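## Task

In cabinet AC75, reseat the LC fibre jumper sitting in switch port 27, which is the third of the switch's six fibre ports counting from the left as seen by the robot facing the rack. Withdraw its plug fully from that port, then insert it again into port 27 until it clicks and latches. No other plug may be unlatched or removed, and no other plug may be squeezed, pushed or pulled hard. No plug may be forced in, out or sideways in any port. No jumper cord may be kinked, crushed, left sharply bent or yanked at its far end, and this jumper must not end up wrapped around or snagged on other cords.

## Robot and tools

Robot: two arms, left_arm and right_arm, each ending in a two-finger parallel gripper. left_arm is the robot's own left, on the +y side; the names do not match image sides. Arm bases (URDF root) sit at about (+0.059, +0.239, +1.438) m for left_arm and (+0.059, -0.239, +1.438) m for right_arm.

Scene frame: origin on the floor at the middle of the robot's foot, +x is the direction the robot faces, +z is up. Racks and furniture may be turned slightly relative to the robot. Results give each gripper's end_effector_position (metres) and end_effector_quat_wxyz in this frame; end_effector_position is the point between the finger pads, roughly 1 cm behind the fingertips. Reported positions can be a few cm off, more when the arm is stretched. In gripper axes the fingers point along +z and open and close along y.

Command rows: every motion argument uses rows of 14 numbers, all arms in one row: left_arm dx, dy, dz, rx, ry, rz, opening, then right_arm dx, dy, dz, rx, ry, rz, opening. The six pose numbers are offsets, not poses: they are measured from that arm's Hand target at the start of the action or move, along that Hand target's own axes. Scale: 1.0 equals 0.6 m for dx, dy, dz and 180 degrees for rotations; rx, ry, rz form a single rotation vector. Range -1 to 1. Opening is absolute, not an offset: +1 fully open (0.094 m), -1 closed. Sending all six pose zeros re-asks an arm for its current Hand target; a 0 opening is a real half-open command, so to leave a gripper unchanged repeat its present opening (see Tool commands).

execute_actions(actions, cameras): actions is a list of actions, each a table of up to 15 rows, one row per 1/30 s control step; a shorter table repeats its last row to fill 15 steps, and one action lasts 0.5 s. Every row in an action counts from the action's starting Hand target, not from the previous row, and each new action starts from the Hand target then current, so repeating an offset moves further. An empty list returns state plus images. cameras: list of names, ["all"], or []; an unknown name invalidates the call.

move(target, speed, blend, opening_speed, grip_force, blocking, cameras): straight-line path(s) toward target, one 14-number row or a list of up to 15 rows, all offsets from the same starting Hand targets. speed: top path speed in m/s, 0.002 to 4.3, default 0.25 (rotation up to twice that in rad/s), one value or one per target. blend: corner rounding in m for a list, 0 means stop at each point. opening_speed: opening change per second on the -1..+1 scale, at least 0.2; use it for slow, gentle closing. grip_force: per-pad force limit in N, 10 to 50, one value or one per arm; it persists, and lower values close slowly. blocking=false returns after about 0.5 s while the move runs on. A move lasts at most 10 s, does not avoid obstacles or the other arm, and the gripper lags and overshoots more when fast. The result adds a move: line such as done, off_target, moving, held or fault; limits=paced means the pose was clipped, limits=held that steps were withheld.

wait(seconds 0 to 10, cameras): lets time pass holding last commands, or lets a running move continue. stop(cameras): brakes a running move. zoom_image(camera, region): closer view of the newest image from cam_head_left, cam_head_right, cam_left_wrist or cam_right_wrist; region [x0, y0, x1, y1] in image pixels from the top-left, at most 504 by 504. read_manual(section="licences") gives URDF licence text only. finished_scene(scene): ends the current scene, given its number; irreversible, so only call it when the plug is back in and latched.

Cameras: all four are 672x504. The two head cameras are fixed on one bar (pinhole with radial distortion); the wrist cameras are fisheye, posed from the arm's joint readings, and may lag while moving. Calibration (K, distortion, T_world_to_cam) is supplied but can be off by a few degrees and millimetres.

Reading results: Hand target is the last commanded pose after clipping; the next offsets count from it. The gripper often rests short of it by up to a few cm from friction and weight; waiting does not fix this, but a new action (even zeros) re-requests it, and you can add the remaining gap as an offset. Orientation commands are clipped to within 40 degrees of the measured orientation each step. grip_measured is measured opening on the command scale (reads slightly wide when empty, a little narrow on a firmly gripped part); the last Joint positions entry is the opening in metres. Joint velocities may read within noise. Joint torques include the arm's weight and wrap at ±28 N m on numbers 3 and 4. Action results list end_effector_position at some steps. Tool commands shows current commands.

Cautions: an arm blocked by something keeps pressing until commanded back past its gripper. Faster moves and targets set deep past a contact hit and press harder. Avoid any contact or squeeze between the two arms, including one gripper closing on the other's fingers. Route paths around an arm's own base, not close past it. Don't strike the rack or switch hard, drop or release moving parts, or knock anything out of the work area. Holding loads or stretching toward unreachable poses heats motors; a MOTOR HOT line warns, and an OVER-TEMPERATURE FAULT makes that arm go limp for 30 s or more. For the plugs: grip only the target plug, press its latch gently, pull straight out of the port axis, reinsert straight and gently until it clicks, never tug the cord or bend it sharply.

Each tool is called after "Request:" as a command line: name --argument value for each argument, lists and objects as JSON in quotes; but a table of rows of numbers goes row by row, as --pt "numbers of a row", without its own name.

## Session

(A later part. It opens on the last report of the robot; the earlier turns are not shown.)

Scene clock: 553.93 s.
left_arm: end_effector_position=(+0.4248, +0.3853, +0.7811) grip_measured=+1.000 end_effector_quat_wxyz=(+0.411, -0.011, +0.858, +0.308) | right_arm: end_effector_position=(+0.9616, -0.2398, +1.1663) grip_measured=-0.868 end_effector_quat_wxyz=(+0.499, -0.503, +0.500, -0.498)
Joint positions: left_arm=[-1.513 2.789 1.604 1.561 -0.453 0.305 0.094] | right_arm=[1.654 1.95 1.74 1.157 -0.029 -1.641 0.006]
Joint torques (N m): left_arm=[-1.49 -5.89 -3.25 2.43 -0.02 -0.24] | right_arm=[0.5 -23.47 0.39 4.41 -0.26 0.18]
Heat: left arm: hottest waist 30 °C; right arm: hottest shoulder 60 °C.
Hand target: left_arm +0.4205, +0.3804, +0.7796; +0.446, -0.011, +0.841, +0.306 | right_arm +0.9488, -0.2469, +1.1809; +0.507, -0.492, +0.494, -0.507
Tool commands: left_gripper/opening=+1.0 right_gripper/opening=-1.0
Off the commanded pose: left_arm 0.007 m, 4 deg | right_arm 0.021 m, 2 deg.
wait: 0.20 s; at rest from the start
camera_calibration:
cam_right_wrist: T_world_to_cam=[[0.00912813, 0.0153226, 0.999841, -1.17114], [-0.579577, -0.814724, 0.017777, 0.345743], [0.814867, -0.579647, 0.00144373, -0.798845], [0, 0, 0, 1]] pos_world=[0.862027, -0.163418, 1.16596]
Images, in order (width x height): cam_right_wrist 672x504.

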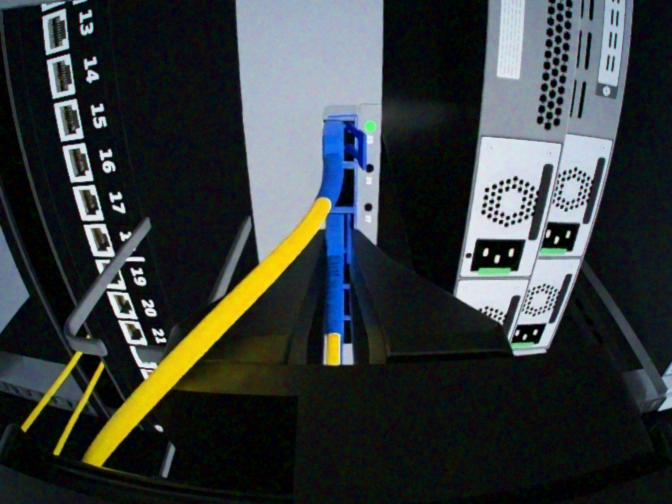

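Request:
move --target '[0,0,0,0,0,0,1, 0,0,-0.006,0,0,0,-1]' --speed 0.03

Request:
move --target '[0,0,0,0,0,0,1, 0,0,-0.006,0,0,0,-1]' --speed 0.03 --cameras '["cam_right_wrist"]'

Request:
zoom_image --camera "cam_right_wrist" --region '[290, 190, 370, 270]'

Scene clock: 574.53 s.
left_arm: end_effector_position=(+0.4248, +0.3853, +0.7811) grip_measured=+1.000 end_effector_quat_wxyz=(+0.411, -0.011, +0.858, +0.308) | right_arm: end_effector_position=(+0.9595, -0.2398, +1.1666) grip_measured=-0.877 end_effector_quat_wxyz=(+0.498, -0.503, +0.501, -0.498)
Joint positions: left_arm=[-1.513 2.789 1.604 1.561 -0.453 0.305 0.094] | right_arm=[1.654 1.946 1.73 1.16 -0.029 -1.641 0.006]
Joint torques (N m): left_arm=[-1.44 -6.07 -3.15 2.51 0 -0.26] | right_arm=[0.32 -23.36 0.25 4.64 -0.26 0.17]
Heat: left arm: hottest waist 30 °C; right arm: hottest shoulder 62 °C.
Hand target: left_arm +0.4205, +0.3804, +0.7796; +0.446, -0.011, +0.841, +0.306 | right_arm +0.9451, -0.2468, +1.1809; +0.507, -0.492, +0.494, -0.507
Off the commanded pose: left_arm 0.007 m, 4 deg | right_arm 0.021 m, 2 deg.
joint sent to its limit (left arm) — joint 4 (wrist pitch), upper limit. The joint targets are off in orientation, not in position.
move: off_target (left_arm, right_arm)

Scene clock: 575.23 s.
left_arm: end_effector_position=(+0.4248, +0.3853, +0.7811) grip_measured=+1.000 end_effector_quat_wxyz=(+0.411, -0.011, +0.858, +0.308) | right_arm: end_effector_position=(+0.9592, -0.2398, +1.1663) grip_measured=-0.878 end_effector_quat_wxyz=(+0.498, -0.504, +0.501, -0.497)
Joint positions: left_arm=[-1.513 2.789 1.604 1.561 -0.453 0.305 0.094] | right_arm=[1.654 1.946 1.729 1.16 -0.029 -1.641 0.006]
Joint torques (N m): left_arm=[-2.02 -5.71 -3.19 2.5 0.01 -0.25] | right_arm=[0.5 -23.59 -0.58 4.98 -0.25 0.2]
Heat: left arm: hottest waist 30 °C; right arm: hottest shoulder 62 °C.
Hand target: left_arm +0.4205, +0.3804, +0.7796; +0.446, -0.011, +0.841, +0.306 | right_arm +0.9416, -0.2468, +1.1809; +0.507, -0.492, +0.494, -0.507
Off the commanded pose: left_arm 0.007 m, 4 deg | right_arm 0.024 m, 2 deg.
joint sent to its limit (left arm) — joint 4 (wrist pitch), upper limit. The joint targets are off in orientation, not in position.
move: off_target (left_arm, right_arm)
camera_calibration:
cam_right_wrist: T_world_to_cam=[[0.0125772, 0.0156778, 0.999798, -1.17427], [-0.579315, -0.814856, 0.0200654, 0.34151], [0.815006, -0.579451, -0.00116619, -0.793873], [0, 0, 0, 1]] pos_world=[0.859623, -0.163318, 1.16626]
Images, in order (width x height): cam_right_wrist 672x504.

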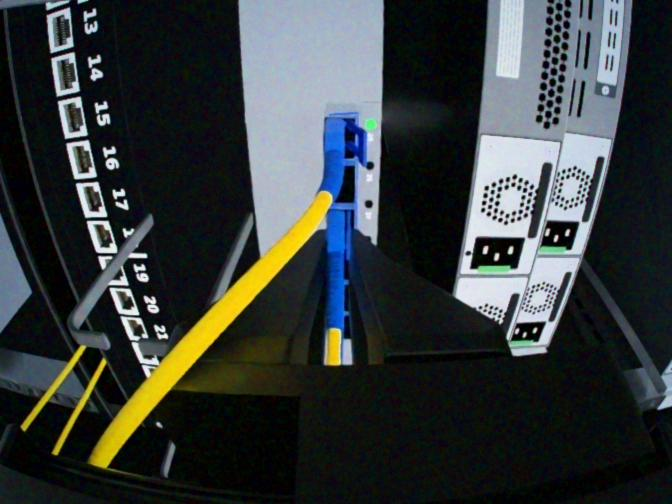

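Scaled by 6.300 from the camera's 672x504 image, which has a finer 960x720 frame.

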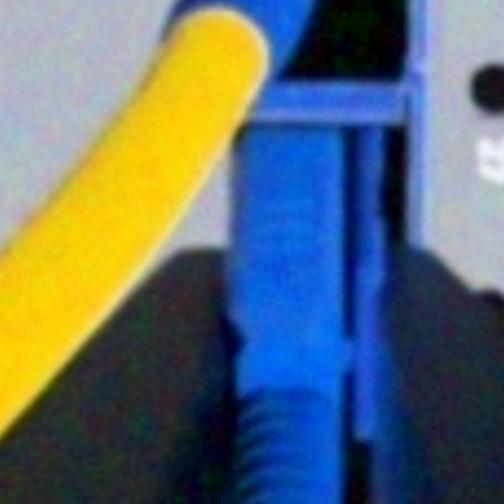

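Request:
move --target '[0,0,0,0,0,0,1, 0,0,-0.006,0,0,0,-1]' --speed 0.03

Request:
wait --seconds 0.1 --cameras '["cam_right_wrist"]'

Request:
zoom_image --camera "cam_right_wrist" --region '[290, 190, 370, 270]'

Scene clock: 586.10 s.
left_arm: end_effector_position=(+0.4248, +0.3853, +0.7811) grip_measured=+1.000 end_effector_quat_wxyz=(+0.411, -0.011, +0.858, +0.308) | right_arm: end_effector_position=(+0.9588, -0.2397, +1.1658) grip_measured=-0.878 end_effector_quat_wxyz=(+0.498, -0.504, +0.501, -0.497)
Joint positions: left_arm=[-1.513 2.789 1.604 1.561 -0.453 0.305 0.094] | right_arm=[1.654 1.946 1.728 1.16 -0.029 -1.641 0.006]
Joint torques (N m): left_arm=[-1.38 -5.77 -3.21 2.43 -0.02 -0.25] | right_arm=[0.56 -23.59 -1.32 5.29 -0.27 0.2]
Heat: left arm: hottest waist 30 °C; right arm: hottest shoulder 63 °C.
Hand target: left_arm +0.4205, +0.3804, +0.7796; +0.446, -0.011, +0.841, +0.306 | right_arm +0.9379, -0.2468, +1.1806; +0.507, -0.492, +0.494, -0.507
Off the commanded pose: left_arm 0.007 m, 4 deg | right_arm 0.027 m, 2 deg.
joint sent to its limit (left arm) — joint 4 (wrist pitch), upper limit. The joint targets are off in orientation, not in position.
move: off_target (left_arm, right_arm)

Scene clock: 586.20 s.
left_arm: end_effector_position=(+0.4248, +0.3853, +0.7811) grip_measured=+1.000 end_effector_quat_wxyz=(+0.411, -0.011, +0.858, +0.308) | right_arm: end_effector_position=(+0.9588, -0.2397, +1.1658) grip_measured=-0.878 end_effector_quat_wxyz=(+0.498, -0.504, +0.501, -0.497)
Joint positions: left_arm=[-1.513 2.789 1.604 1.561 -0.453 0.305 0.094] | right_arm=[1.654 1.946 1.728 1.16 -0.029 -1.641 0.006]
Joint torques (N m): left_arm=[-1.38 -6.01 -3.28 2.48 -0.03 -0.23] | right_arm=[0.62 -23.59 -1.36 5.27 -0.27 0.2]
Heat: left arm: hottest waist 30 °C; right arm: hottest shoulder 63 °C.
Hand target: left_arm +0.4205, +0.3804, +0.7796; +0.446, -0.011, +0.841, +0.306 | right_arm +0.9379, -0.2468, +1.1806; +0.507, -0.492, +0.494, -0.507
Tool commands: left_gripper/opening=+1.0 right_gripper/opening=-1.0
Off the commanded pose: left_arm 0.007 m, 4 deg | right_arm 0.027 m, 2 deg.
wait: 0.10 s; no rest
camera_calibration:
cam_right_wrist: T_world_to_cam=[[0.013738, 0.0155828, 0.999784, -1.17496], [-0.57922, -0.814909, 0.0206604, 0.3405], [0.815055, -0.579379, -0.00216929, -0.792407], [0, 0, 0, 1]] pos_world=[0.859222, -0.163318, 1.16596]
Images, in order (width x height): cam_right_wrist 672x504.

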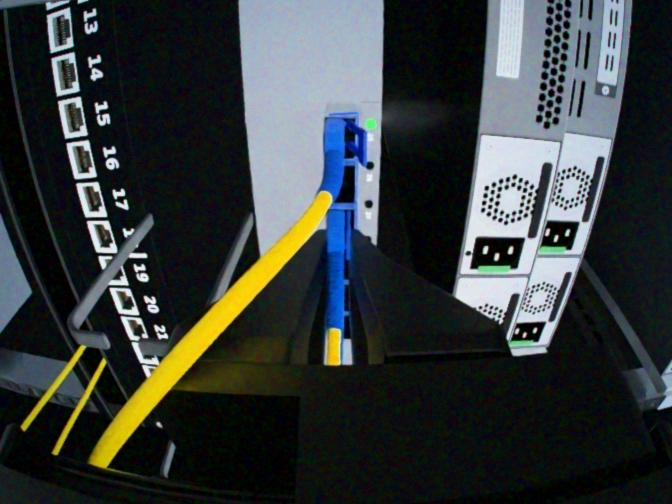

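Scaled by 6.300 from the camera's 672x504 image, which has a finer 960x720 frame.

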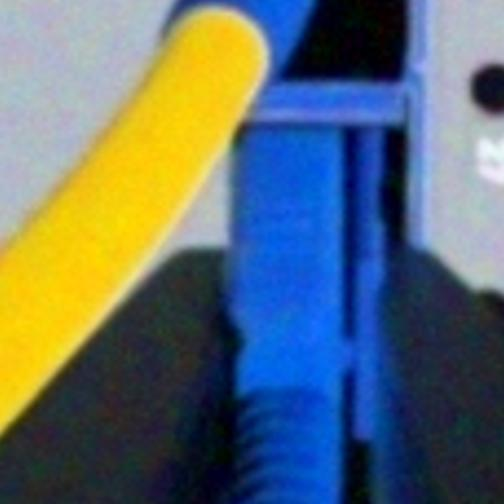

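Request:
move --target '[0,0,0,0,0,0,1, 0,0,-0.005,0,0,0,-1]' --speed 0.03

Request:
move --target '[0,0,0,0,0,0,1, 0,0,-0.005,0,0,0,-1]' --speed 0.03 --cameras '["cam_right_wrist"]'

Request:
zoom_image --camera "cam_right_wrist" --region '[290, 190, 370, 270]'

Scene clock: 596.53 s.
left_arm: end_effector_position=(+0.4248, +0.3853, +0.7811) grip_measured=+1.000 end_effector_quat_wxyz=(+0.411, -0.011, +0.858, +0.308) | right_arm: end_effector_position=(+0.9587, -0.2397, +1.1658) grip_measured=-0.878 end_effector_quat_wxyz=(+0.498, -0.504, +0.501, -0.497)
Joint positions: left_arm=[-1.513 2.789 1.604 1.561 -0.453 0.305 0.094] | right_arm=[1.654 1.945 1.727 1.16 -0.029 -1.641 0.006]
Joint torques (N m): left_arm=[-1.67 -5.83 -3.11 2.5 -0.03 -0.24] | right_arm=[0.73 -23.59 -2.02 5.49 -0.28 0.19]
Heat: left arm: hottest waist 30 °C; right arm: hottest shoulder 63 °C.
Hand target: left_arm +0.4205, +0.3804, +0.7796; +0.446, -0.011, +0.841, +0.306 | right_arm +0.9349, -0.2468, +1.1805; +0.507, -0.492, +0.494, -0.507
Off the commanded pose: left_arm 0.007 m, 4 deg | right_arm 0.029 m, 2 deg.
joint sent to its limit (left arm) — joint 4 (wrist pitch), upper limit. The joint targets are off in orientation, not in position.
move: off_target (left_arm, right_arm)

Scene clock: 597.23 s.
left_arm: end_effector_position=(+0.4248, +0.3853, +0.7811) grip_measured=+1.000 end_effector_quat_wxyz=(+0.411, -0.011, +0.858, +0.308) | right_arm: end_effector_position=(+0.9585, -0.2397, +1.1658) grip_measured=-0.878 end_effector_quat_wxyz=(+0.497, -0.504, +0.501, -0.497)
Joint positions: left_arm=[-1.513 2.789 1.604 1.561 -0.453 0.305 0.094] | right_arm=[1.654 1.945 1.726 1.16 -0.029 -1.641 0.006]
Joint torques (N m): left_arm=[-1.32 -5.95 -3.21 2.58 -0.02 -0.26] | right_arm=[0.67 -23.71 -2.52 5.75 -0.28 0.19]
Heat: left arm: hottest waist 30 °C; right arm: hottest shoulder 63 °C.
Hand target: left_arm +0.4205, +0.3804, +0.7796; +0.446, -0.011, +0.841, +0.306 | right_arm +0.9320, -0.2468, +1.1805; +0.507, -0.492, +0.494, -0.507
Off the commanded pose: left_arm 0.007 m, 4 deg | right_arm 0.031 m, 2 deg.
joint sent to its limit (left arm) — joint 4 (wrist pitch), upper limit. The joint targets are off in orientation, not in position.
move: off_target (left_arm, right_arm)
camera_calibration:
cam_right_wrist: T_world_to_cam=[[0.014459, 0.0155591, 0.999774, -1.17557], [-0.579202, -0.814912, 0.0210587, 0.339845], [0.815056, -0.579376, -0.00277098, -0.79146], [0, 0, 0, 1]] pos_world=[0.858921, -0.163318, 1.16596]
Images, in order (width x height): cam_right_wrist 672x504.

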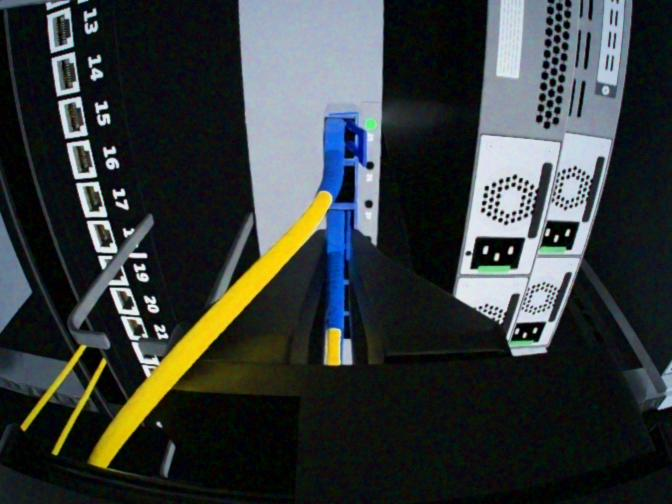

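Scaled by 6.300 from the camera's 672x504 image, which has a finer 960x720 frame.

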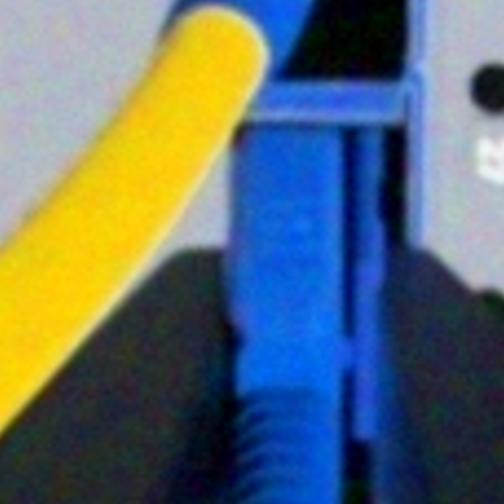

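Request:
move --target '[0,0,0,0,0,0,1, 0,0,0,-0.012,0,0,-1]' --speed 0.03

Request:
move --target '[0,0,0,0,0,0,1, 0,0,0,-0.008,0,0,-1]' --speed 0.03

Scene clock: 612.40 s.
left_arm: end_effector_position=(+0.4248, +0.3853, +0.7811) grip_measured=+1.000 end_effector_quat_wxyz=(+0.411, -0.011, +0.858, +0.308) | right_arm: end_effector_position=(+0.9422, -0.2400, +1.1680) grip_measured=-0.927 end_effector_quat_wxyz=(+0.493, -0.509, +0.506, -0.492)
Joint positions: left_arm=[-1.513 2.789 1.604 1.561 -0.453 0.305 0.094] | right_arm=[1.653 1.911 1.649 1.183 -0.029 -1.641 0.003]
Joint torques (N m): left_arm=[-1.44 -5.83 -3.18 2.48 -0.01 -0.24] | right_arm=[0.5 -23.18 0.66 3.77 -0.17 0.19]
Heat: left arm: hottest waist 30 °C; right arm: hottest shoulder 63 °C.
Hand target: left_arm +0.4205, +0.3804, +0.7796; +0.446, -0.011, +0.841, +0.306 | right_arm +0.9319, -0.2470, +1.1805; +0.497, -0.502, +0.503, -0.497
Off the commanded pose: left_arm 0.007 m, 4 deg | right_arm 0.018 m, 1 deg.
joint sent to its limit (left arm) — joint 4 (wrist pitch), upper limit. The joint targets are off in orientation, not in position.
move: off_target (left_arm, right_arm)

Scene clock: 613.23 s.
left_arm: end_effector_position=(+0.4248, +0.3853, +0.7811) grip_measured=+1.000 end_effector_quat_wxyz=(+0.411, -0.011, +0.858, +0.308) | right_arm: end_effector_position=(+0.9405, -0.2399, +1.1665) grip_measured=-0.928 end_effector_quat_wxyz=(+0.488, -0.514, +0.510, -0.487)
Joint positions: left_arm=[-1.513 2.789 1.604 1.561 -0.453 0.305 0.094] | right_arm=[1.653 1.902 1.637 1.168 -0.029 -1.641 0.003]
Joint torques (N m): left_arm=[-1.73 -5.48 -3.23 2.51 -0.02 -0.26] | right_arm=[0.56 -23.47 0.43 3.23 -0.11 0.16]
Heat: left arm: hottest waist 30 °C; right arm: hottest shoulder 63 °C.
Hand target: left_arm +0.4205, +0.3804, +0.7796; +0.446, -0.011, +0.841, +0.306 | right_arm +0.9319, -0.2470, +1.1804; +0.491, -0.508, +0.510, -0.491
Off the commanded pose: left_arm 0.007 m, 4 deg | right_arm 0.018 m, 1 deg.
joint sent to its limit (left arm) — joint 4 (wrist pitch), upper limit. The joint targets are off in orientation, not in position.
move: off_target (left_arm, right_arm)

Request:
wait --seconds 0.1 --cameras '["cam_right_wrist"]'

Request:
zoom_image --camera "cam_right_wrist" --region '[280, 160, 380, 280]'

Scene clock: 623.03 s.
left_arm: end_effector_position=(+0.4248, +0.3853, +0.7811) grip_measured=+1.000 end_effector_quat_wxyz=(+0.411, -0.011, +0.858, +0.308) | right_arm: end_effector_position=(+0.9405, -0.2399, +1.1665) grip_measured=-0.928 end_effector_quat_wxyz=(+0.488, -0.514, +0.510, -0.487)
Joint positions: left_arm=[-1.513 2.789 1.604 1.561 -0.453 0.305 0.094] | right_arm=[1.653 1.902 1.637 1.168 -0.029 -1.641 0.003]
Joint torques (N m): left_arm=[-1.79 -5.95 -3.25 2.5 -0.03 -0.24] | right_arm=[0.32 -23.41 0.54 3.29 -0.12 0.18]
Heat: left arm: hottest waist 30 °C; right arm: hottest shoulder 60 °C.
Hand target: left_arm +0.4205, +0.3804, +0.7796; +0.446, -0.011, +0.841, +0.306 | right_arm +0.9319, -0.2470, +1.1804; +0.491, -0.508, +0.510, -0.491
Tool commands: left_gripper/opening=+1.0 right_gripper/opening=-1.0
Off the commanded pose: left_arm 0.007 m, 4 deg | right_arm 0.018 m, 1 deg.
wait: 0.10 s; at rest from the start
camera_calibration:
cam_right_wrist: T_world_to_cam=[[0.0521805, 0.0152678, 0.998521, -1.2101], [-0.576595, -0.815918, 0.0426073, 0.301398], [0.815362, -0.577965, -0.0337717, -0.740718], [0, 0, 0, 1]] pos_world=[0.840881, -0.163718, 1.17045]
Images, in order (width x height): cam_right_wrist 672x504.

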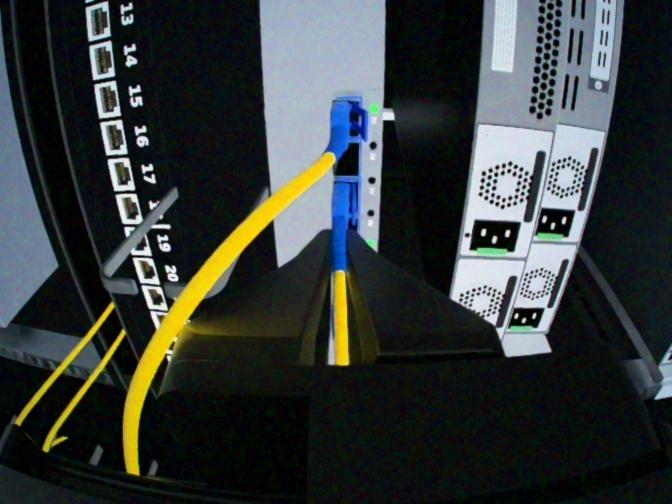

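Scaled by 4.200 from the camera's 672x504 image, which has a finer 960x720 frame.

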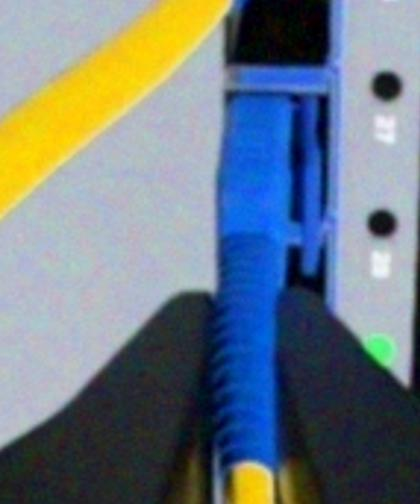

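Request:
move --target '[0,0,0,0,0,0,1, 0,0,0.006,0.006,0,0,-0.7]' --speed 0.03 --opening_speed 0.3

Request:
move --target '[0,0,0,0,0,0,1, 0,0,0.004,0.006,0,0,-0.7]' --speed 0.03

Request:
move --target '[0,0,0,0,0,0,1, 0,0,0.004,0.005,0,0,-0.7]' --speed 0.03

Scene clock: 659.27 s.
left_arm: end_effector_position=(+0.4248, +0.3853, +0.7811) grip_measured=+1.000 end_effector_quat_wxyz=(+0.411, -0.011, +0.858, +0.308) | right_arm: end_effector_position=(+0.9306, -0.2406, +1.1649) grip_measured=-0.703 end_effector_quat_wxyz=(+0.488, -0.513, +0.511, -0.487)
Joint positions: left_arm=[-1.513 2.789 1.604 1.561 -0.453 0.305 0.094] | right_arm=[1.651 1.897 1.606 1.196 -0.029 -1.639 0.014]
Joint torques (N m): left_arm=[-1.44 -5.71 -3.17 2.48 -0.03 -0.26] | right_arm=[0.62 -21.66 4.45 2.76 -0.15 0.15]
Heat: left arm: hottest waist 30 °C; right arm: hottest shoulder 58 °C.
Hand target: left_arm +0.4205, +0.3804, +0.7796; +0.446, -0.011, +0.841, +0.306 | right_arm +0.9355, -0.2470, +1.1803; +0.496, -0.504, +0.505, -0.496
Off the commanded pose: left_arm 0.007 m, 4 deg | right_arm 0.017 m, 2 deg.
joint sent to its limit (left arm) — joint 4 (wrist pitch), upper limit. The joint targets are off in orientation, not in position.
move: off_target (left_arm, right_arm)

Scene clock: 660.07 s.
left_arm: end_effector_position=(+0.4248, +0.3853, +0.7811) grip_measured=+1.000 end_effector_quat_wxyz=(+0.411, -0.011, +0.858, +0.308) | right_arm: end_effector_position=(+0.9307, -0.2408, +1.1673) grip_measured=-0.702 end_effector_quat_wxyz=(+0.491, -0.511, +0.509, -0.490)
Joint positions: left_arm=[-1.513 2.789 1.604 1.561 -0.453 0.305 0.094] | right_arm=[1.651 1.897 1.606 1.205 -0.029 -1.639 0.014]
Joint torques (N m): left_arm=[-1.32 -5.83 -3.17 2.47 -0.03 -0.25] | right_arm=[0.73 -20.66 6.02 2.92 -0.23 0.15]
Heat: left arm: hottest waist 30 °C; right arm: hottest shoulder 58 °C.
Hand target: left_arm +0.4205, +0.3804, +0.7796; +0.446, -0.011, +0.841, +0.306 | right_arm +0.9379, -0.2468, +1.1803; +0.501, -0.499, +0.500, -0.501
Off the commanded pose: left_arm 0.007 m, 4 deg | right_arm 0.016 m, 2 deg.
joint sent to its limit (left arm) — joint 4 (wrist pitch), upper limit. The joint targets are off in orientation, not in position.
move: off_target (left_arm, right_arm)

Scene clock: 661.00 s.
left_arm: end_effector_position=(+0.4248, +0.3853, +0.7811) grip_measured=+1.000 end_effector_quat_wxyz=(+0.411, -0.011, +0.858, +0.308) | right_arm: end_effector_position=(+0.9291, -0.2410, +1.1663) grip_measured=-0.702 end_effector_quat_wxyz=(+0.492, -0.509, +0.507, -0.491)
Joint positions: left_arm=[-1.513 2.789 1.604 1.561 -0.453 0.305 0.094] | right_arm=[1.651 1.902 1.606 1.216 -0.029 -1.638 0.014]
Joint torques (N m): left_arm=[-1.49 -6.24 -3.21 2.48 -0.02 -0.24] | right_arm=[0.73 -20.78 7.34 3.03 -0.27 0.17]
Heat: left arm: hottest waist 30 °C; right arm: hottest shoulder 58 °C.
Hand target: left_arm +0.4205, +0.3804, +0.7796; +0.446, -0.011, +0.841, +0.306 | right_arm +0.9404, -0.2470, +1.1803; +0.504, -0.495, +0.496, -0.505
Off the commanded pose: left_arm 0.007 m, 4 deg | right_arm 0.019 m, 3 deg.
joint sent to its limit (left arm) — joint 4 (wrist pitch), upper limit. The joint targets are off in orientation, not in position.
move: off_target (left_arm, right_arm)

Request:
move --target '[0,0,0,0,0,0,1, 0,-0.003,0.045,0.006,0,0,-0.7]' --speed 0.05

Request:
move --target '[0,0,0,0,0,0,1, 0,0,0.012,0.004,0,0,-0.7]' --speed 0.03 --cameras '["cam_right_wrist"]'

Request:
zoom_image --camera "cam_right_wrist" --region '[280, 160, 380, 280]'

Scene clock: 669.13 s.
left_arm: end_effector_position=(+0.4248, +0.3853, +0.7811) grip_measured=+1.000 end_effector_quat_wxyz=(+0.411, -0.011, +0.858, +0.308) | right_arm: end_effector_position=(+0.9556, -0.2422, +1.1737) grip_measured=-0.702 end_effector_quat_wxyz=(+0.502, -0.498, +0.497, -0.504)
Joint positions: left_arm=[-1.513 2.789 1.604 1.561 -0.453 0.305 0.094] | right_arm=[1.651 1.936 1.709 1.191 -0.029 -1.638 0.014]
Joint torques (N m): left_arm=[-1.49 -6.01 -3.21 2.45 0 -0.26] | right_arm=[0.26 -20.95 8.18 2 -0.27 0.17]
Heat: left arm: hottest waist 30 °C; right arm: hottest shoulder 58 °C.
Hand target: left_arm +0.4205, +0.3804, +0.7796; +0.446, -0.011, +0.841, +0.306 | right_arm +0.9672, -0.2470, +1.1824; +0.509, -0.490, +0.491, -0.509
Off the commanded pose: left_arm 0.007 m, 4 deg | right_arm 0.016 m, 1 deg.
joint sent to its limit (left arm) — joint 4 (wrist pitch), upper limit. The joint targets are off in orientation, not in position.
move: off_target (left_arm, right_arm)

Scene clock: 670.03 s.
left_arm: end_effector_position=(+0.4248, +0.3853, +0.7811) grip_measured=+1.000 end_effector_quat_wxyz=(+0.411, -0.011, +0.858, +0.308) | right_arm: end_effector_position=(+0.9622, -0.2423, +1.1729) grip_measured=-0.702 end_effector_quat_wxyz=(+0.505, -0.495, +0.494, -0.506)
Joint positions: left_arm=[-1.513 2.789 1.604 1.561 -0.453 0.305 0.094] | right_arm=[1.651 1.952 1.743 1.183 -0.029 -1.638 0.014]
Joint torques (N m): left_arm=[-1.61 -5.95 -3.26 2.51 -0.02 -0.25] | right_arm=[0.79 -21.42 8.35 1.81 -0.3 0.14]
Heat: left arm: hottest waist 30 °C; right arm: hottest shoulder 58 °C.
Hand target: left_arm +0.4205, +0.3804, +0.7796; +0.446, -0.011, +0.841, +0.306 | right_arm +0.9745, -0.2471, +1.1828; +0.512, -0.487, +0.488, -0.512
Off the commanded pose: left_arm 0.007 m, 4 deg | right_arm 0.016 m, 2 deg.
joint sent to its limit (left arm) — joint 4 (wrist pitch), upper limit. The joint targets are off in orientation, not in position.
move: off_target (left_arm, right_arm)
camera_calibration:
cam_right_wrist: T_world_to_cam=[[-0.0187869, 0.0160274, 0.999695, -1.15044], [-0.582986, -0.812479, 0.00207012, 0.366189], [0.812265, -0.58277, 0.0246077, -0.826191], [0, 0, 0, 1]] pos_world=[0.862956, -0.165519, 1.16966]
Images, in order (width x height): cam_right_wrist 672x504.

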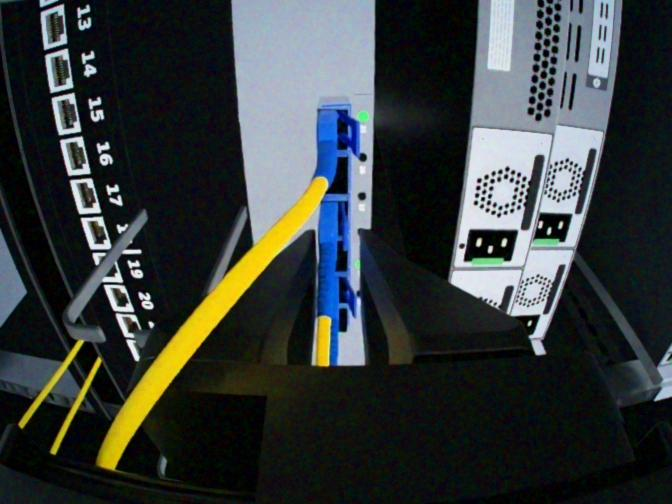

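Scaled by 4.200 from the camera's 672x504 image, which has a finer 960x720 frame.

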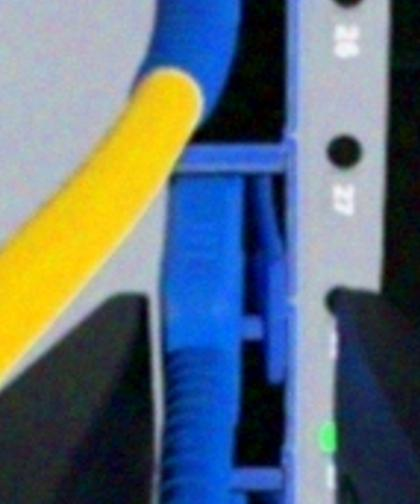

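Request:
move --target '[0,0,0,0,0,0,1, -0.014,0,0.006,-0.004,0,0,-0.7]' --speed 0.03

Request:
move --target '[0,0,0,0,0,0,1, -0.001,0,0.002,-0.001,0,0,-0.7]' --speed 0.03

Scene clock: 684.63 s.
left_arm: end_effector_position=(+0.4248, +0.3853, +0.7811) grip_measured=+1.000 end_effector_quat_wxyz=(+0.411, -0.011, +0.858, +0.308) | right_arm: end_effector_position=(+0.9643, -0.2422, +1.1698) grip_measured=-0.702 end_effector_quat_wxyz=(+0.501, -0.499, +0.498, -0.502)
Joint positions: left_arm=[-1.513 2.789 1.604 1.561 -0.453 0.305 0.094] | right_arm=[1.651 1.952 1.749 1.162 -0.029 -1.638 0.014]
Joint torques (N m): left_arm=[-1.55 -5.48 -3.23 2.52 0.01 -0.24] | right_arm=[1.79 -21.54 8.42 1.83 0.02 0.08]
Heat: left arm: hottest waist 30 °C; right arm: hottest shoulder 57 °C.
Hand target: left_arm +0.4205, +0.3804, +0.7796; +0.446, -0.011, +0.841, +0.306 | right_arm +0.9782, -0.2387, +1.1831; +0.509, -0.490, +0.491, -0.509
Off the commanded pose: left_arm 0.007 m, 4 deg | right_arm 0.019 m, 2 deg.
joint sent to its limit (left arm) — joint 4 (wrist pitch), upper limit. The joint targets are off in orientation, not in position.
move: off_target (left_arm, right_arm)

Scene clock: 685.33 s.
left_arm: end_effector_position=(+0.4248, +0.3853, +0.7811) grip_measured=+1.000 end_effector_quat_wxyz=(+0.411, -0.011, +0.858, +0.308) | right_arm: end_effector_position=(+0.9643, -0.2422, +1.1687) grip_measured=-0.702 end_effector_quat_wxyz=(+0.500, -0.500, +0.499, -0.501)
Joint positions: left_arm=[-1.513 2.789 1.604 1.561 -0.453 0.305 0.094] | right_arm=[1.651 1.952 1.749 1.157 -0.028 -1.638 0.014]
Joint torques (N m): left_arm=[-1.38 -5.89 -3.15 2.55 -0.03 -0.24] | right_arm=[1.85 -21.89 8.65 1.77 0.01 0.06]
Heat: left arm: hottest waist 30 °C; right arm: hottest shoulder 57 °C.
Hand target: left_arm +0.4205, +0.3804, +0.7796; +0.446, -0.011, +0.841, +0.306 | right_arm +0.9794, -0.2381, +1.1832; +0.508, -0.491, +0.492, -0.509
Off the commanded pose: left_arm 0.007 m, 4 deg | right_arm 0.021 m, 2 deg.
joint sent to its limit (left arm) — joint 4 (wrist pitch), upper limit. The joint targets are off in orientation, not in position.
move: off_target (left_arm, right_arm)

Request:
move --target '[0,0,0,0,0,0,1, -0.003,-0.002,0.003,0.002,0,0,-0.7]' --speed 0.03

Request:
move --target '[0,0,0,0,0,0,1, -0.003,-0.001,0.002,0.001,0,0,-0.7]' --speed 0.03

Request:
move --target '[0,0,0,0,0,0,1, -0.002,-0.001,0.001,0.001,0,0,-0.7]' --speed 0.03

Scene clock: 693.33 s.
left_arm: end_effector_position=(+0.4248, +0.3853, +0.7811) grip_measured=+1.000 end_effector_quat_wxyz=(+0.411, -0.011, +0.858, +0.308) | right_arm: end_effector_position=(+0.9650, -0.2421, +1.1694) grip_measured=-0.702 end_effector_quat_wxyz=(+0.500, -0.499, +0.499, -0.502)
Joint positions: left_arm=[-1.513 2.789 1.604 1.561 -0.453 0.305 0.094] | right_arm=[1.652 1.952 1.751 1.157 -0.026 -1.638 0.014]
Joint torques (N m): left_arm=[-1.03 -5.95 -3.14 2.45 0 -0.23] | right_arm=[1.85 -21.3 9.1 1.84 0.03 0.02]
Heat: left arm: hottest waist 30 °C; right arm: hottest shoulder 56 °C.
Hand target: left_arm +0.4205, +0.3804, +0.7796; +0.446, -0.011, +0.841, +0.306 | right_arm +0.9812, -0.2362, +1.1845; +0.510, -0.489, +0.491, -0.510
Off the commanded pose: left_arm 0.007 m, 4 deg | right_arm 0.023 m, 2 deg.
joint sent to its limit (left arm) — joint 4 (wrist pitch), upper limit. The joint targets are off in orientation, not in position.
move: off_target (left_arm, right_arm)

Scene clock: 694.03 s.
left_arm: end_effector_position=(+0.4248, +0.3853, +0.7811) grip_measured=+1.000 end_effector_quat_wxyz=(+0.411, -0.011, +0.858, +0.308) | right_arm: end_effector_position=(+0.9650, -0.2419, +1.1691) grip_measured=-0.702 end_effector_quat_wxyz=(+0.500, -0.498, +0.500, -0.502)
Joint positions: left_arm=[-1.513 2.789 1.604 1.561 -0.453 0.305 0.094] | right_arm=[1.652 1.953 1.752 1.157 -0.024 -1.638 0.014]
Joint torques (N m): left_arm=[-1.2 -5.83 -3.14 2.5 -0.01 -0.25] | right_arm=[2.2 -21.42 9.37 1.81 -0.04 0.01]
Heat: left arm: hottest waist 30 °C; right arm: hottest shoulder 56 °C.
Hand target: left_arm +0.4205, +0.3804, +0.7796; +0.446, -0.011, +0.841, +0.306 | right_arm +0.9822, -0.2344, +1.1850; +0.510, -0.488, +0.490, -0.511
Off the commanded pose: left_arm 0.007 m, 4 deg | right_arm 0.025 m, 2 deg.
joint sent to its limit (left arm) — joint 4 (wrist pitch), upper limit. The joint targets are off in orientation, not in position.
move: off_target (left_arm, right_arm)

Scene clock: 694.73 s.
left_arm: end_effector_position=(+0.4248, +0.3853, +0.7811) grip_measured=+1.000 end_effector_quat_wxyz=(+0.411, -0.011, +0.858, +0.308) | right_arm: end_effector_position=(+0.9650, -0.2419, +1.1691) grip_measured=-0.702 end_effector_quat_wxyz=(+0.499, -0.498, +0.500, -0.502)
Joint positions: left_arm=[-1.513 2.789 1.604 1.561 -0.453 0.305 0.094] | right_arm=[1.653 1.953 1.752 1.157 -0.023 -1.638 0.014]
Joint torques (N m): left_arm=[-1.38 -5.6 -3.17 2.37 -0.01 -0.25] | right_arm=[2.61 -21.54 9.68 1.96 -0.06 -0.01]
Heat: left arm: hottest waist 30 °C; right arm: hottest shoulder 56 °C.
Hand target: left_arm +0.4205, +0.3804, +0.7796; +0.446, -0.011, +0.841, +0.306 | right_arm +0.9828, -0.2333, +1.1857; +0.511, -0.488, +0.489, -0.512
Off the commanded pose: left_arm 0.007 m, 4 deg | right_arm 0.026 m, 2 deg.
joint sent to its limit (left arm) — joint 4 (wrist pitch), upper limit. The joint targets are off in orientation, not in position.
move: off_target (left_arm, right_arm)

Request:
move --target '[0,0,0,0,0,0,1, 0.002,-0.012,0.001,0,0,0,-0.7]' --speed 0.03

Request:
move --target '[0,0,0,0,0,0,1, 0,-0.008,0.0015,0,0,0,-0.7]' --speed 0.03

Scene clock: 705.97 s.
left_arm: end_effector_position=(+0.4248, +0.3853, +0.7811) grip_measured=+1.000 end_effector_quat_wxyz=(+0.411, -0.011, +0.858, +0.308) | right_arm: end_effector_position=(+0.9650, -0.2419, +1.1691) grip_measured=-0.702 end_effector_quat_wxyz=(+0.499, -0.498, +0.500, -0.502)
Joint positions: left_arm=[-1.513 2.789 1.604 1.561 -0.453 0.305 0.094] | right_arm=[1.653 1.953 1.752 1.157 -0.023 -1.638 0.014]
Joint torques (N m): left_arm=[-1.38 -5.83 -3.19 2.48 -0.01 -0.26] | right_arm=[2.26 -22.53 8.29 1.85 -0.1 -0.03]
Heat: left arm: hottest waist 30 °C; right arm: hottest shoulder 56 °C.
Hand target: left_arm +0.4205, +0.3804, +0.7796; +0.446, -0.011, +0.841, +0.306 | right_arm +0.9831, -0.2345, +1.1929; +0.511, -0.488, +0.489, -0.512
Off the commanded pose: left_arm 0.007 m, 4 deg | right_arm 0.031 m, 2 deg.
joint sent to its limit (left arm) — joint 4 (wrist pitch), upper limit. The joint targets are off in orientation, not in position.
move: off_target (left_arm, right_arm)

Scene clock: 706.67 s.
left_arm: end_effector_position=(+0.4248, +0.3853, +0.7811) grip_measured=+1.000 end_effector_quat_wxyz=(+0.411, -0.011, +0.858, +0.308) | right_arm: end_effector_position=(+0.9650, -0.2419, +1.1691) grip_measured=-0.702 end_effector_quat_wxyz=(+0.499, -0.498, +0.500, -0.502)
Joint positions: left_arm=[-1.513 2.789 1.604 1.561 -0.453 0.305 0.094] | right_arm=[1.653 1.953 1.752 1.157 -0.023 -1.638 0.014]
Joint torques (N m): left_arm=[-1.2 -5.77 -3.18 2.44 -0.01 -0.26] | right_arm=[2.43 -23.36 7.6 1.73 -0.07 0]
Heat: left arm: hottest waist 30 °C; right arm: hottest shoulder 56 °C.
Hand target: left_arm +0.4205, +0.3804, +0.7796; +0.446, -0.011, +0.841, +0.306 | right_arm +0.9838, -0.2345, +1.1977; +0.511, -0.488, +0.489, -0.512
Off the commanded pose: left_arm 0.007 m, 4 deg | right_arm 0.035 m, 2 deg.
joint sent to its limit (left arm) — joint 4 (wrist pitch), upper limit. The joint targets are off in orientation, not in position.
move: off_target (left_arm, right_arm)

Request:
move --target '[0,0,0,0,0,0,1, 0,-0.006,0.001,0,0,0,-0.7]' --speed 0.03

Request:
move --target '[0,0,0,0,0,0,1, 0,-0.0025,0.001,0,0,0,-0.7]' --speed 0.03

Scene clock: 713.17 s.
left_arm: end_effector_position=(+0.4248, +0.3853, +0.7811) grip_measured=+1.000 end_effector_quat_wxyz=(+0.411, -0.011, +0.858, +0.308) | right_arm: end_effector_position=(+0.9650, -0.2419, +1.1691) grip_measured=-0.702 end_effector_quat_wxyz=(+0.499, -0.498, +0.500, -0.502)
Joint positions: left_arm=[-1.513 2.789 1.604 1.561 -0.453 0.305 0.094] | right_arm=[1.653 1.953 1.752 1.157 -0.023 -1.638 0.014]
Joint torques (N m): left_arm=[-1.49 -6.3 -3.25 2.44 -0.02 -0.24] | right_arm=[2.26 -24 7.09 1.61 -0.06 0]
Heat: left arm: hottest waist 30 °C; right arm: hottest shoulder 56 °C.
Hand target: left_arm +0.4205, +0.3804, +0.7796; +0.446, -0.011, +0.841, +0.306 | right_arm +0.9842, -0.2345, +1.2014; +0.511, -0.488, +0.489, -0.512
Off the commanded pose: left_arm 0.007 m, 4 deg | right_arm 0.038 m, 2 deg.
joint sent to its limit (left arm) — joint 4 (wrist pitch), upper limit. The joint targets are off in orientation, not in position.
move: off_target (left_arm, right_arm)

Scene clock: 713.87 s.
left_arm: end_effector_position=(+0.4248, +0.3853, +0.7811) grip_measured=+1.000 end_effector_quat_wxyz=(+0.411, -0.011, +0.858, +0.308) | right_arm: end_effector_position=(+0.9650, -0.2419, +1.1691) grip_measured=-0.702 end_effector_quat_wxyz=(+0.499, -0.498, +0.500, -0.502)
Joint positions: left_arm=[-1.513 2.789 1.604 1.561 -0.453 0.305 0.094] | right_arm=[1.653 1.953 1.752 1.157 -0.023 -1.638 0.014]
Joint torques (N m): left_arm=[-1.44 -6.01 -3.19 2.45 -0.03 -0.26] | right_arm=[2.26 -24.18 6.98 1.5 -0.07 -0.01]
Heat: left arm: hottest waist 30 °C; right arm: hottest shoulder 56 °C.
Hand target: left_arm +0.4205, +0.3804, +0.7796; +0.446, -0.011, +0.841, +0.306 | right_arm +0.9847, -0.2345, +1.2029; +0.511, -0.488, +0.489, -0.512
Off the commanded pose: left_arm 0.007 m, 4 deg | right_arm 0.040 m, 2 deg.
joint sent to its limit (left arm) — joint 4 (wrist pitch), upper limit. The joint targets are off in orientation, not in position.
move: off_target (left_arm, right_arm)

Request:
move --target '[0,0,0,0,0,0,1, 0,-0.006,0.002,0.001,0,0,-0.7]' --speed 0.03

Request:
move --target '[0,0,0,0,0,0,1, 0,-0.003,0.001,0.001,0,0,-0.7]' --speed 0.03

Scene clock: 722.20 s.
left_arm: end_effector_position=(+0.4248, +0.3853, +0.7811) grip_measured=+1.000 end_effector_quat_wxyz=(+0.411, -0.011, +0.858, +0.308) | right_arm: end_effector_position=(+0.9652, -0.2416, +1.1691) grip_measured=-0.702 end_effector_quat_wxyz=(+0.499, -0.498, +0.500, -0.502)
Joint positions: left_arm=[-1.513 2.789 1.604 1.561 -0.453 0.305 0.094] | right_arm=[1.653 1.953 1.752 1.156 -0.023 -1.638 0.014]
Joint torques (N m): left_arm=[-1.38 -6.01 -3.25 2.52 -0.01 -0.29] | right_arm=[2.73 -24.7 6.82 1.54 -0.06 -0.01]
Heat: left arm: hottest waist 30 °C; right arm: hottest shoulder 56 °C.
Hand target: left_arm +0.4205, +0.3804, +0.7796; +0.446, -0.011, +0.841, +0.306 | right_arm +0.9857, -0.2343, +1.2063; +0.512, -0.487, +0.488, -0.512
Off the commanded pose: left_arm 0.007 m, 4 deg | right_arm 0.043 m, 3 deg.
joint sent to its limit (left arm) — joint 4 (wrist pitch), upper limit. The joint targets are off in orientation, not in position.
move: off_target (left_arm, right_arm)

Scene clock: 722.90 s.
left_arm: end_effector_position=(+0.4248, +0.3853, +0.7811) grip_measured=+1.000 end_effector_quat_wxyz=(+0.411, -0.011, +0.858, +0.308) | right_arm: end_effector_position=(+0.9653, -0.2417, +1.1694) grip_measured=-0.702 end_effector_quat_wxyz=(+0.499, -0.498, +0.500, -0.502)
Joint positions: left_arm=[-1.513 2.789 1.604 1.561 -0.453 0.305 0.094] | right_arm=[1.653 1.952 1.752 1.156 -0.022 -1.638 0.014]
Joint torques (N m): left_arm=[-1.14 -5.83 -3.17 2.5 0 -0.25] | right_arm=[2.43 -24.94 6.8 1.68 -0.1 -0.01]
Heat: left arm: hottest waist 30 °C; right arm: hottest shoulder 56 °C.
Hand target: left_arm +0.4205, +0.3804, +0.7796; +0.446, -0.011, +0.841, +0.306 | right_arm +0.9863, -0.2344, +1.2083; +0.513, -0.486, +0.488, -0.513
Off the commanded pose: left_arm 0.007 m, 4 deg | right_arm 0.045 m, 3 deg.
joint sent to its limit (left arm) — joint 4 (wrist pitch), upper limit. The joint targets are off in orientation, not in position.
move: off_target (left_arm, right_arm)

Moving now. Creep a little more.

Request:
move --target '[0,0,0,0,0,0,1, 0,-0.002,0.001,0,0,0,-0.7]' --speed 0.03

Request:
wait --seconds 0.1 --cameras '["cam_right_wrist"]'

Request:
zoom_image --camera "cam_right_wrist" --region '[290, 190, 370, 270]'

Scene clock: 738.23 s.
left_arm: end_effector_position=(+0.4248, +0.3853, +0.7811) grip_measured=+1.000 end_effector_quat_wxyz=(+0.411, -0.011, +0.858, +0.308) | right_arm: end_effector_position=(+0.9654, -0.2417, +1.1695) grip_measured=-0.702 end_effector_quat_wxyz=(+0.499, -0.498, +0.501, -0.502)
Joint positions: left_arm=[-1.513 2.789 1.604 1.561 -0.453 0.305 0.094] | right_arm=[1.653 1.952 1.752 1.155 -0.022 -1.638 0.014]
Joint torques (N m): left_arm=[-1.26 -5.71 -3.26 2.52 0.01 -0.23] | right_arm=[2.49 -25.05 6.68 1.66 -0.06 -0.02]
Heat: left arm: hottest waist 30 °C; right arm: hottest shoulder 56 °C.
Hand target: left_arm +0.4205, +0.3804, +0.7796; +0.446, -0.011, +0.841, +0.306 | right_arm +0.9868, -0.2344, +1.2095; +0.513, -0.486, +0.488, -0.513
Off the commanded pose: left_arm 0.007 m, 4 deg | right_arm 0.046 m, 3 deg.
joint sent to its limit (left arm) — joint 4 (wrist pitch), upper limit. The joint targets are off in orientation, not in position.
move: off_target (left_arm, right_arm)

Scene clock: 738.33 s.
left_arm: end_effector_position=(+0.4248, +0.3853, +0.7811) grip_measured=+1.000 end_effector_quat_wxyz=(+0.411, -0.011, +0.858, +0.308) | right_arm: end_effector_position=(+0.9654, -0.2417, +1.1695) grip_measured=-0.702 end_effector_quat_wxyz=(+0.499, -0.498, +0.501, -0.502)
Joint positions: left_arm=[-1.513 2.789 1.604 1.561 -0.453 0.305 0.094] | right_arm=[1.653 1.952 1.752 1.155 -0.022 -1.638 0.014]
Joint torques (N m): left_arm=[-1.2 -5.66 -3.19 2.5 -0.01 -0.25] | right_arm=[2.55 -25.29 6.63 1.61 -0.07 -0.01]
Heat: left arm: hottest waist 30 °C; right arm: hottest shoulder 56 °C.
Hand target: left_arm +0.4205, +0.3804, +0.7796; +0.446, -0.011, +0.841, +0.306 | right_arm +0.9868, -0.2344, +1.2095; +0.513, -0.486, +0.488, -0.513
Tool commands: left_gripper/opening=+1.0 right_gripper/opening=-0.7
Off the commanded pose: left_arm 0.007 m, 4 deg | right_arm 0.046 m, 3 deg.
wait: 0.10 s; no rest
camera_calibration:
cam_right_wrist: T_world_to_cam=[[0.000632753, 0.0136173, 0.999907, -1.16666], [-0.58624, -0.810057, 0.0114028, 0.361348], [0.810137, -0.586193, 0.00747047, -0.807101], [0, 0, 0, 1]] pos_world=[0.866437, -0.164517, 1.16846]
Images, in order (width x height): cam_right_wrist 672x504.

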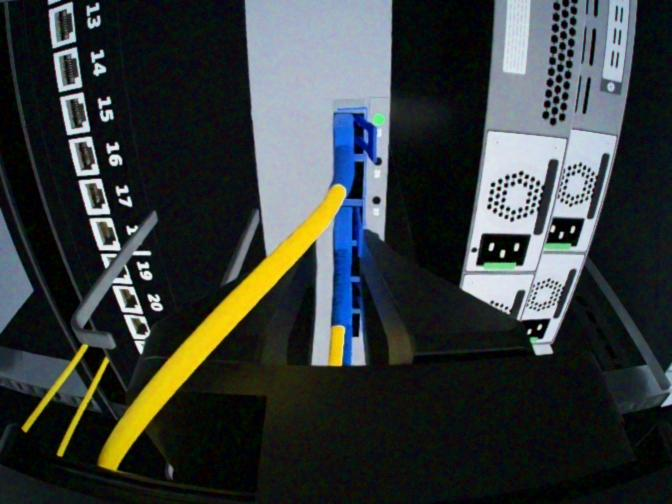

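Scaled by 6.300 from the camera's 672x504 image, which has a finer 960x720 frame.

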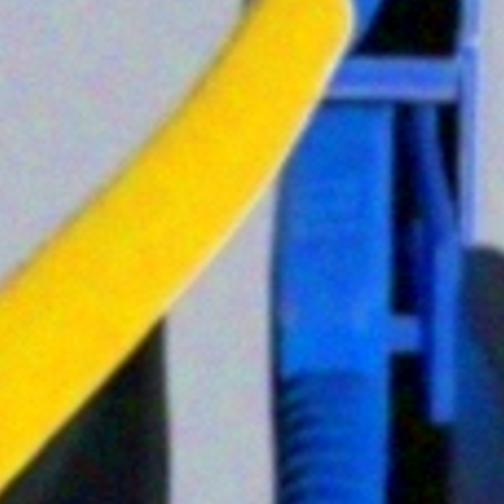

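Request:
move --target '[0,0,0,0,0,0,1, 0,-0.0015,0.006,0.001,0,0,-0.7]' --speed 0.03

Request:
move --target '[0,0,0,0,0,0,1, 0,-0.0005,0.006,0.001,0,0,-0.7]' --speed 0.03

Scene clock: 752.07 s.
left_arm: end_effector_position=(+0.4248, +0.3853, +0.7811) grip_measured=+1.000 end_effector_quat_wxyz=(+0.411, -0.011, +0.858, +0.308) | right_arm: end_effector_position=(+0.9654, -0.2417, +1.1692) grip_measured=-0.702 end_effector_quat_wxyz=(+0.499, -0.498, +0.501, -0.502)
Joint positions: left_arm=[-1.513 2.789 1.604 1.561 -0.453 0.305 0.094] | right_arm=[1.653 1.952 1.752 1.154 -0.022 -1.638 0.014]
Joint torques (N m): left_arm=[-1.44 -5.66 -3.15 2.56 0 -0.26] | right_arm=[2.67 -24.94 7.61 1.47 -0.09 -0.02]
Heat: left arm: hottest waist 30 °C; right arm: hottest shoulder 57 °C.
Hand target: left_arm +0.4205, +0.3804, +0.7796; +0.446, -0.011, +0.841, +0.306 | right_arm +0.9903, -0.2344, +1.2104; +0.513, -0.485, +0.487, -0.514
Off the commanded pose: left_arm 0.007 m, 4 deg | right_arm 0.049 m, 3 deg.
joint sent to its limit (left arm) — joint 4 (wrist pitch), upper limit. The joint targets are off in orientation, not in position.
move: off_target (left_arm, right_arm)

Scene clock: 752.87 s.
left_arm: end_effector_position=(+0.4248, +0.3853, +0.7811) grip_measured=+1.000 end_effector_quat_wxyz=(+0.411, -0.011, +0.858, +0.308) | right_arm: end_effector_position=(+0.9656, -0.2409, +1.1688) grip_measured=-0.702 end_effector_quat_wxyz=(+0.499, -0.499, +0.502, -0.501)
Joint positions: left_arm=[-1.513 2.789 1.604 1.561 -0.453 0.305 0.094] | right_arm=[1.654 1.951 1.752 1.151 -0.021 -1.638 0.014]
Joint torques (N m): left_arm=[-1.61 -5.66 -3.3 2.5 -0.01 -0.25] | right_arm=[2.37 -24.47 8.58 1.46 -0.11 -0.03]
Heat: left arm: hottest waist 30 °C; right arm: hottest shoulder 57 °C.
Hand target: left_arm +0.4205, +0.3804, +0.7796; +0.446, -0.011, +0.841, +0.306 | right_arm +0.9939, -0.2345, +1.2111; +0.514, -0.484, +0.486, -0.515
Off the commanded pose: left_arm 0.007 m, 4 deg | right_arm 0.051 m, 3 deg.
joint sent to its limit (left arm) — joint 4 (wrist pitch), upper limit. The joint targets are off in orientation, not in position.
move: off_target (left_arm, right_arm)

Request:
move --target '[0,0,0,0,0,0,1, 0,-0.003,0.005,0.004,0,0,-0.7]' --speed 0.03

Request:
move --target '[0,0,0,0,0,0,1, 0,-0.002,0.003,0.003,0,0,-0.7]' --speed 0.03

Scene clock: 757.87 s.
left_arm: end_effector_position=(+0.4248, +0.3853, +0.7811) grip_measured=+1.000 end_effector_quat_wxyz=(+0.411, -0.011, +0.858, +0.308) | right_arm: end_effector_position=(+0.9656, -0.2409, +1.1688) grip_measured=-0.702 end_effector_quat_wxyz=(+0.499, -0.499, +0.502, -0.501)
Joint positions: left_arm=[-1.513 2.789 1.604 1.561 -0.453 0.305 0.094] | right_arm=[1.654 1.951 1.752 1.151 -0.021 -1.638 0.014]
Joint torques (N m): left_arm=[-1.26 -6.24 -3.23 2.55 -0.01 -0.24] | right_arm=[2.61 -24 9.55 1.62 -0.17 -0.04]
Heat: left arm: hottest waist 30 °C; right arm: hottest shoulder 58 °C.
Hand target: left_arm +0.4205, +0.3804, +0.7796; +0.446, -0.011, +0.841, +0.306 | right_arm +0.9967, -0.2345, +1.2129; +0.517, -0.481, +0.483, -0.518
Off the commanded pose: left_arm 0.007 m, 4 deg | right_arm 0.055 m, 4 deg.
joint sent to its limit (left arm) — joint 4 (wrist pitch), upper limit. The joint targets are off in orientation, not in position.
move: off_target (left_arm, right_arm)

Scene clock: 758.57 s.
left_arm: end_effector_position=(+0.4248, +0.3853, +0.7811) grip_measured=+1.000 end_effector_quat_wxyz=(+0.411, -0.011, +0.858, +0.308) | right_arm: end_effector_position=(+0.9656, -0.2409, +1.1688) grip_measured=-0.702 end_effector_quat_wxyz=(+0.499, -0.499, +0.502, -0.501)
Joint positions: left_arm=[-1.513 2.789 1.604 1.561 -0.453 0.305 0.094] | right_arm=[1.654 1.951 1.752 1.151 -0.021 -1.638 0.014]
Joint torques (N m): left_arm=[-1.49 -5.77 -3.23 2.5 0 -0.24] | right_arm=[2.2 -23.94 10.19 1.95 -0.19 -0.01]
Heat: left arm: hottest waist 30 °C; right arm: hottest shoulder 58 °C.
Hand target: left_arm +0.4205, +0.3804, +0.7796; +0.446, -0.011, +0.841, +0.306 | right_arm +0.9985, -0.2345, +1.2143; +0.520, -0.479, +0.480, -0.520
Off the commanded pose: left_arm 0.007 m, 4 deg | right_arm 0.056 m, 5 deg.
joint sent to its limit (left arm) — joint 4 (wrist pitch), upper limit. The joint targets are off in orientation, not in position.
move: off_target (left_arm, right_arm)

Request:
move --target '[0,0,0,0,0,0,1, 0,-0.003,0.001,0.001,0,0,-0.7]' --speed 0.03

Request:
move --target '[0,0,0,0,0,0,1, 0,-0.003,0.001,0.001,0,0,-0.7]' --speed 0.03

Scene clock: 765.07 s.
left_arm: end_effector_position=(+0.4248, +0.3853, +0.7811) grip_measured=+1.000 end_effector_quat_wxyz=(+0.411, -0.011, +0.858, +0.308) | right_arm: end_effector_position=(+0.9656, -0.2409, +1.1688) grip_measured=-0.702 end_effector_quat_wxyz=(+0.499, -0.499, +0.502, -0.501)
Joint positions: left_arm=[-1.513 2.789 1.604 1.561 -0.453 0.305 0.094] | right_arm=[1.654 1.951 1.752 1.151 -0.021 -1.638 0.014]
Joint torques (N m): left_arm=[-1.26 -6.24 -3.18 2.5 -0.03 -0.25] | right_arm=[2.26 -24 10.14 1.85 -0.17 0]
Heat: left arm: hottest waist 30 °C; right arm: hottest shoulder 59 °C.
Hand target: left_arm +0.4205, +0.3804, +0.7796; +0.446, -0.011, +0.841, +0.306 | right_arm +0.9989, -0.2345, +1.2161; +0.520, -0.478, +0.479, -0.521
Off the commanded pose: left_arm 0.007 m, 4 deg | right_arm 0.058 m, 5 deg.
joint sent to its limit (left arm) — joint 4 (wrist pitch), upper limit. The joint targets are off in orientation, not in position.
move: off_target (left_arm, right_arm)

Scene clock: 765.77 s.
left_arm: end_effector_position=(+0.4248, +0.3853, +0.7811) grip_measured=+1.000 end_effector_quat_wxyz=(+0.411, -0.011, +0.858, +0.308) | right_arm: end_effector_position=(+0.9656, -0.2409, +1.1688) grip_measured=-0.702 end_effector_quat_wxyz=(+0.499, -0.499, +0.502, -0.501)
Joint positions: left_arm=[-1.513 2.789 1.604 1.561 -0.453 0.305 0.094] | right_arm=[1.654 1.951 1.752 1.151 -0.021 -1.638 0.014]
Joint torques (N m): left_arm=[-1.73 -6.07 -3.23 2.48 -0.01 -0.25] | right_arm=[2.43 -24.29 10.13 1.89 -0.16 -0.03]
Heat: left arm: hottest waist 30 °C; right arm: hottest shoulder 59 °C.
Hand target: left_arm +0.4205, +0.3804, +0.7796; +0.446, -0.011, +0.841, +0.306 | right_arm +0.9994, -0.2345, +1.2179; +0.521, -0.477, +0.479, -0.521
Off the commanded pose: left_arm 0.007 m, 4 deg | right_arm 0.060 m, 5 deg.
joint sent to its limit (left arm) — joint 4 (wrist pitch), upper limit. The joint targets are off in orientation, not in position.
move: off_target (left_arm, right_arm)

Request:
move --target '[0,0,0,0,0,0,1, 0,0.0,-0.032,-0.004,0,0,-0.6]' --speed 0.03

Request:
move --target '[0,0,0,0,0,0,1, 0,-0.002,0,0,0,0,-0.6]' --speed 0.03

Scene clock: 781.17 s.
left_arm: end_effector_position=(+0.4248, +0.3853, +0.7811) grip_measured=+1.000 end_effector_quat_wxyz=(+0.411, -0.011, +0.858, +0.308) | right_arm: end_effector_position=(+0.9679, -0.2376, +1.1768) grip_measured=-0.602 end_effector_quat_wxyz=(+0.503, -0.496, +0.500, -0.502)
Joint positions: left_arm=[-1.513 2.789 1.604 1.561 -0.453 0.305 0.094] | right_arm=[1.66 1.94 1.748 1.153 -0.021 -1.639 0.019]
Joint torques (N m): left_arm=[-1.14 -5.83 -3.22 2.45 -0.03 -0.26] | right_arm=[1.73 -24.82 5.55 3.02 -0.15 0]
Heat: left arm: hottest waist 30 °C; right arm: hottest shoulder 61 °C.
Hand target: left_arm +0.4205, +0.3804, +0.7796; +0.446, -0.011, +0.841, +0.306 | right_arm +0.9804, -0.2345, +1.2165; +0.518, -0.480, +0.482, -0.518
Off the commanded pose: left_arm 0.007 m, 4 deg | right_arm 0.042 m, 4 deg.
joint sent to its limit (left arm) — joint 4 (wrist pitch), upper limit. The joint targets are off in orientation, not in position.
move: off_target (left_arm, right_arm)

Scene clock: 781.97 s.
left_arm: end_effector_position=(+0.4248, +0.3853, +0.7811) grip_measured=+1.000 end_effector_quat_wxyz=(+0.411, -0.011, +0.858, +0.308) | right_arm: end_effector_position=(+0.9672, -0.2375, +1.1767) grip_measured=-0.602 end_effector_quat_wxyz=(+0.502, -0.497, +0.500, -0.501)
Joint positions: left_arm=[-1.513 2.789 1.604 1.561 -0.453 0.305 0.094] | right_arm=[1.66 1.938 1.744 1.153 -0.021 -1.639 0.019]
Joint torques (N m): left_arm=[-1.08 -5.71 -3.29 2.45 -0.02 -0.25] | right_arm=[2.02 -24.64 5.53 3.02 -0.17 0.01]
Heat: left arm: hottest waist 30 °C; right arm: hottest shoulder 61 °C.
Hand target: left_arm +0.4205, +0.3804, +0.7796; +0.446, -0.011, +0.841, +0.306 | right_arm +0.9803, -0.2345, +1.2176; +0.518, -0.480, +0.482, -0.518
Off the commanded pose: left_arm 0.007 m, 4 deg | right_arm 0.043 m, 4 deg.
joint sent to its limit (left arm) — joint 4 (wrist pitch), upper limit. The joint targets are off in orientation, not in position.
move: off_target (left_arm, right_arm)

Request:
move --target '[0,0,0,0,0,0,1, 0,0.045,-0.003,0,0,0,-0.6]' --speed 0.05

Scene clock: 819.93 s.
left_arm: end_effector_position=(+0.4248, +0.3853, +0.7811) grip_measured=+1.000 end_effector_quat_wxyz=(+0.411, -0.011, +0.858, +0.308) | right_arm: end_effector_position=(+0.9680, -0.2372, +1.1720) grip_measured=-0.602 end_effector_quat_wxyz=(+0.505, -0.494, +0.497, -0.504)
Joint positions: left_arm=[-1.513 2.789 1.604 1.561 -0.453 0.305 0.094] | right_arm=[1.66 1.958 1.765 1.163 -0.021 -1.639 0.019]
Joint torques (N m): left_arm=[-1.67 -6.18 -3.15 2.48 -0.01 -0.26] | right_arm=[1.79 -21.6 8.7 2.95 -0.23 0.01]
Heat: left arm: hottest waist 30 °C; right arm: hottest shoulder 58 °C.
Hand target: left_arm +0.4205, +0.3804, +0.7796; +0.446, -0.011, +0.841, +0.306 | right_arm +0.9805, -0.2345, +1.1908; +0.518, -0.480, +0.482, -0.518
Off the commanded pose: left_arm 0.007 m, 4 deg | right_arm 0.023 m, 3 deg.
joint sent to its limit (left arm) — joint 4 (wrist pitch), upper limit. The joint targets are off in orientation, not in position.
move: off_target (left_arm, right_arm)


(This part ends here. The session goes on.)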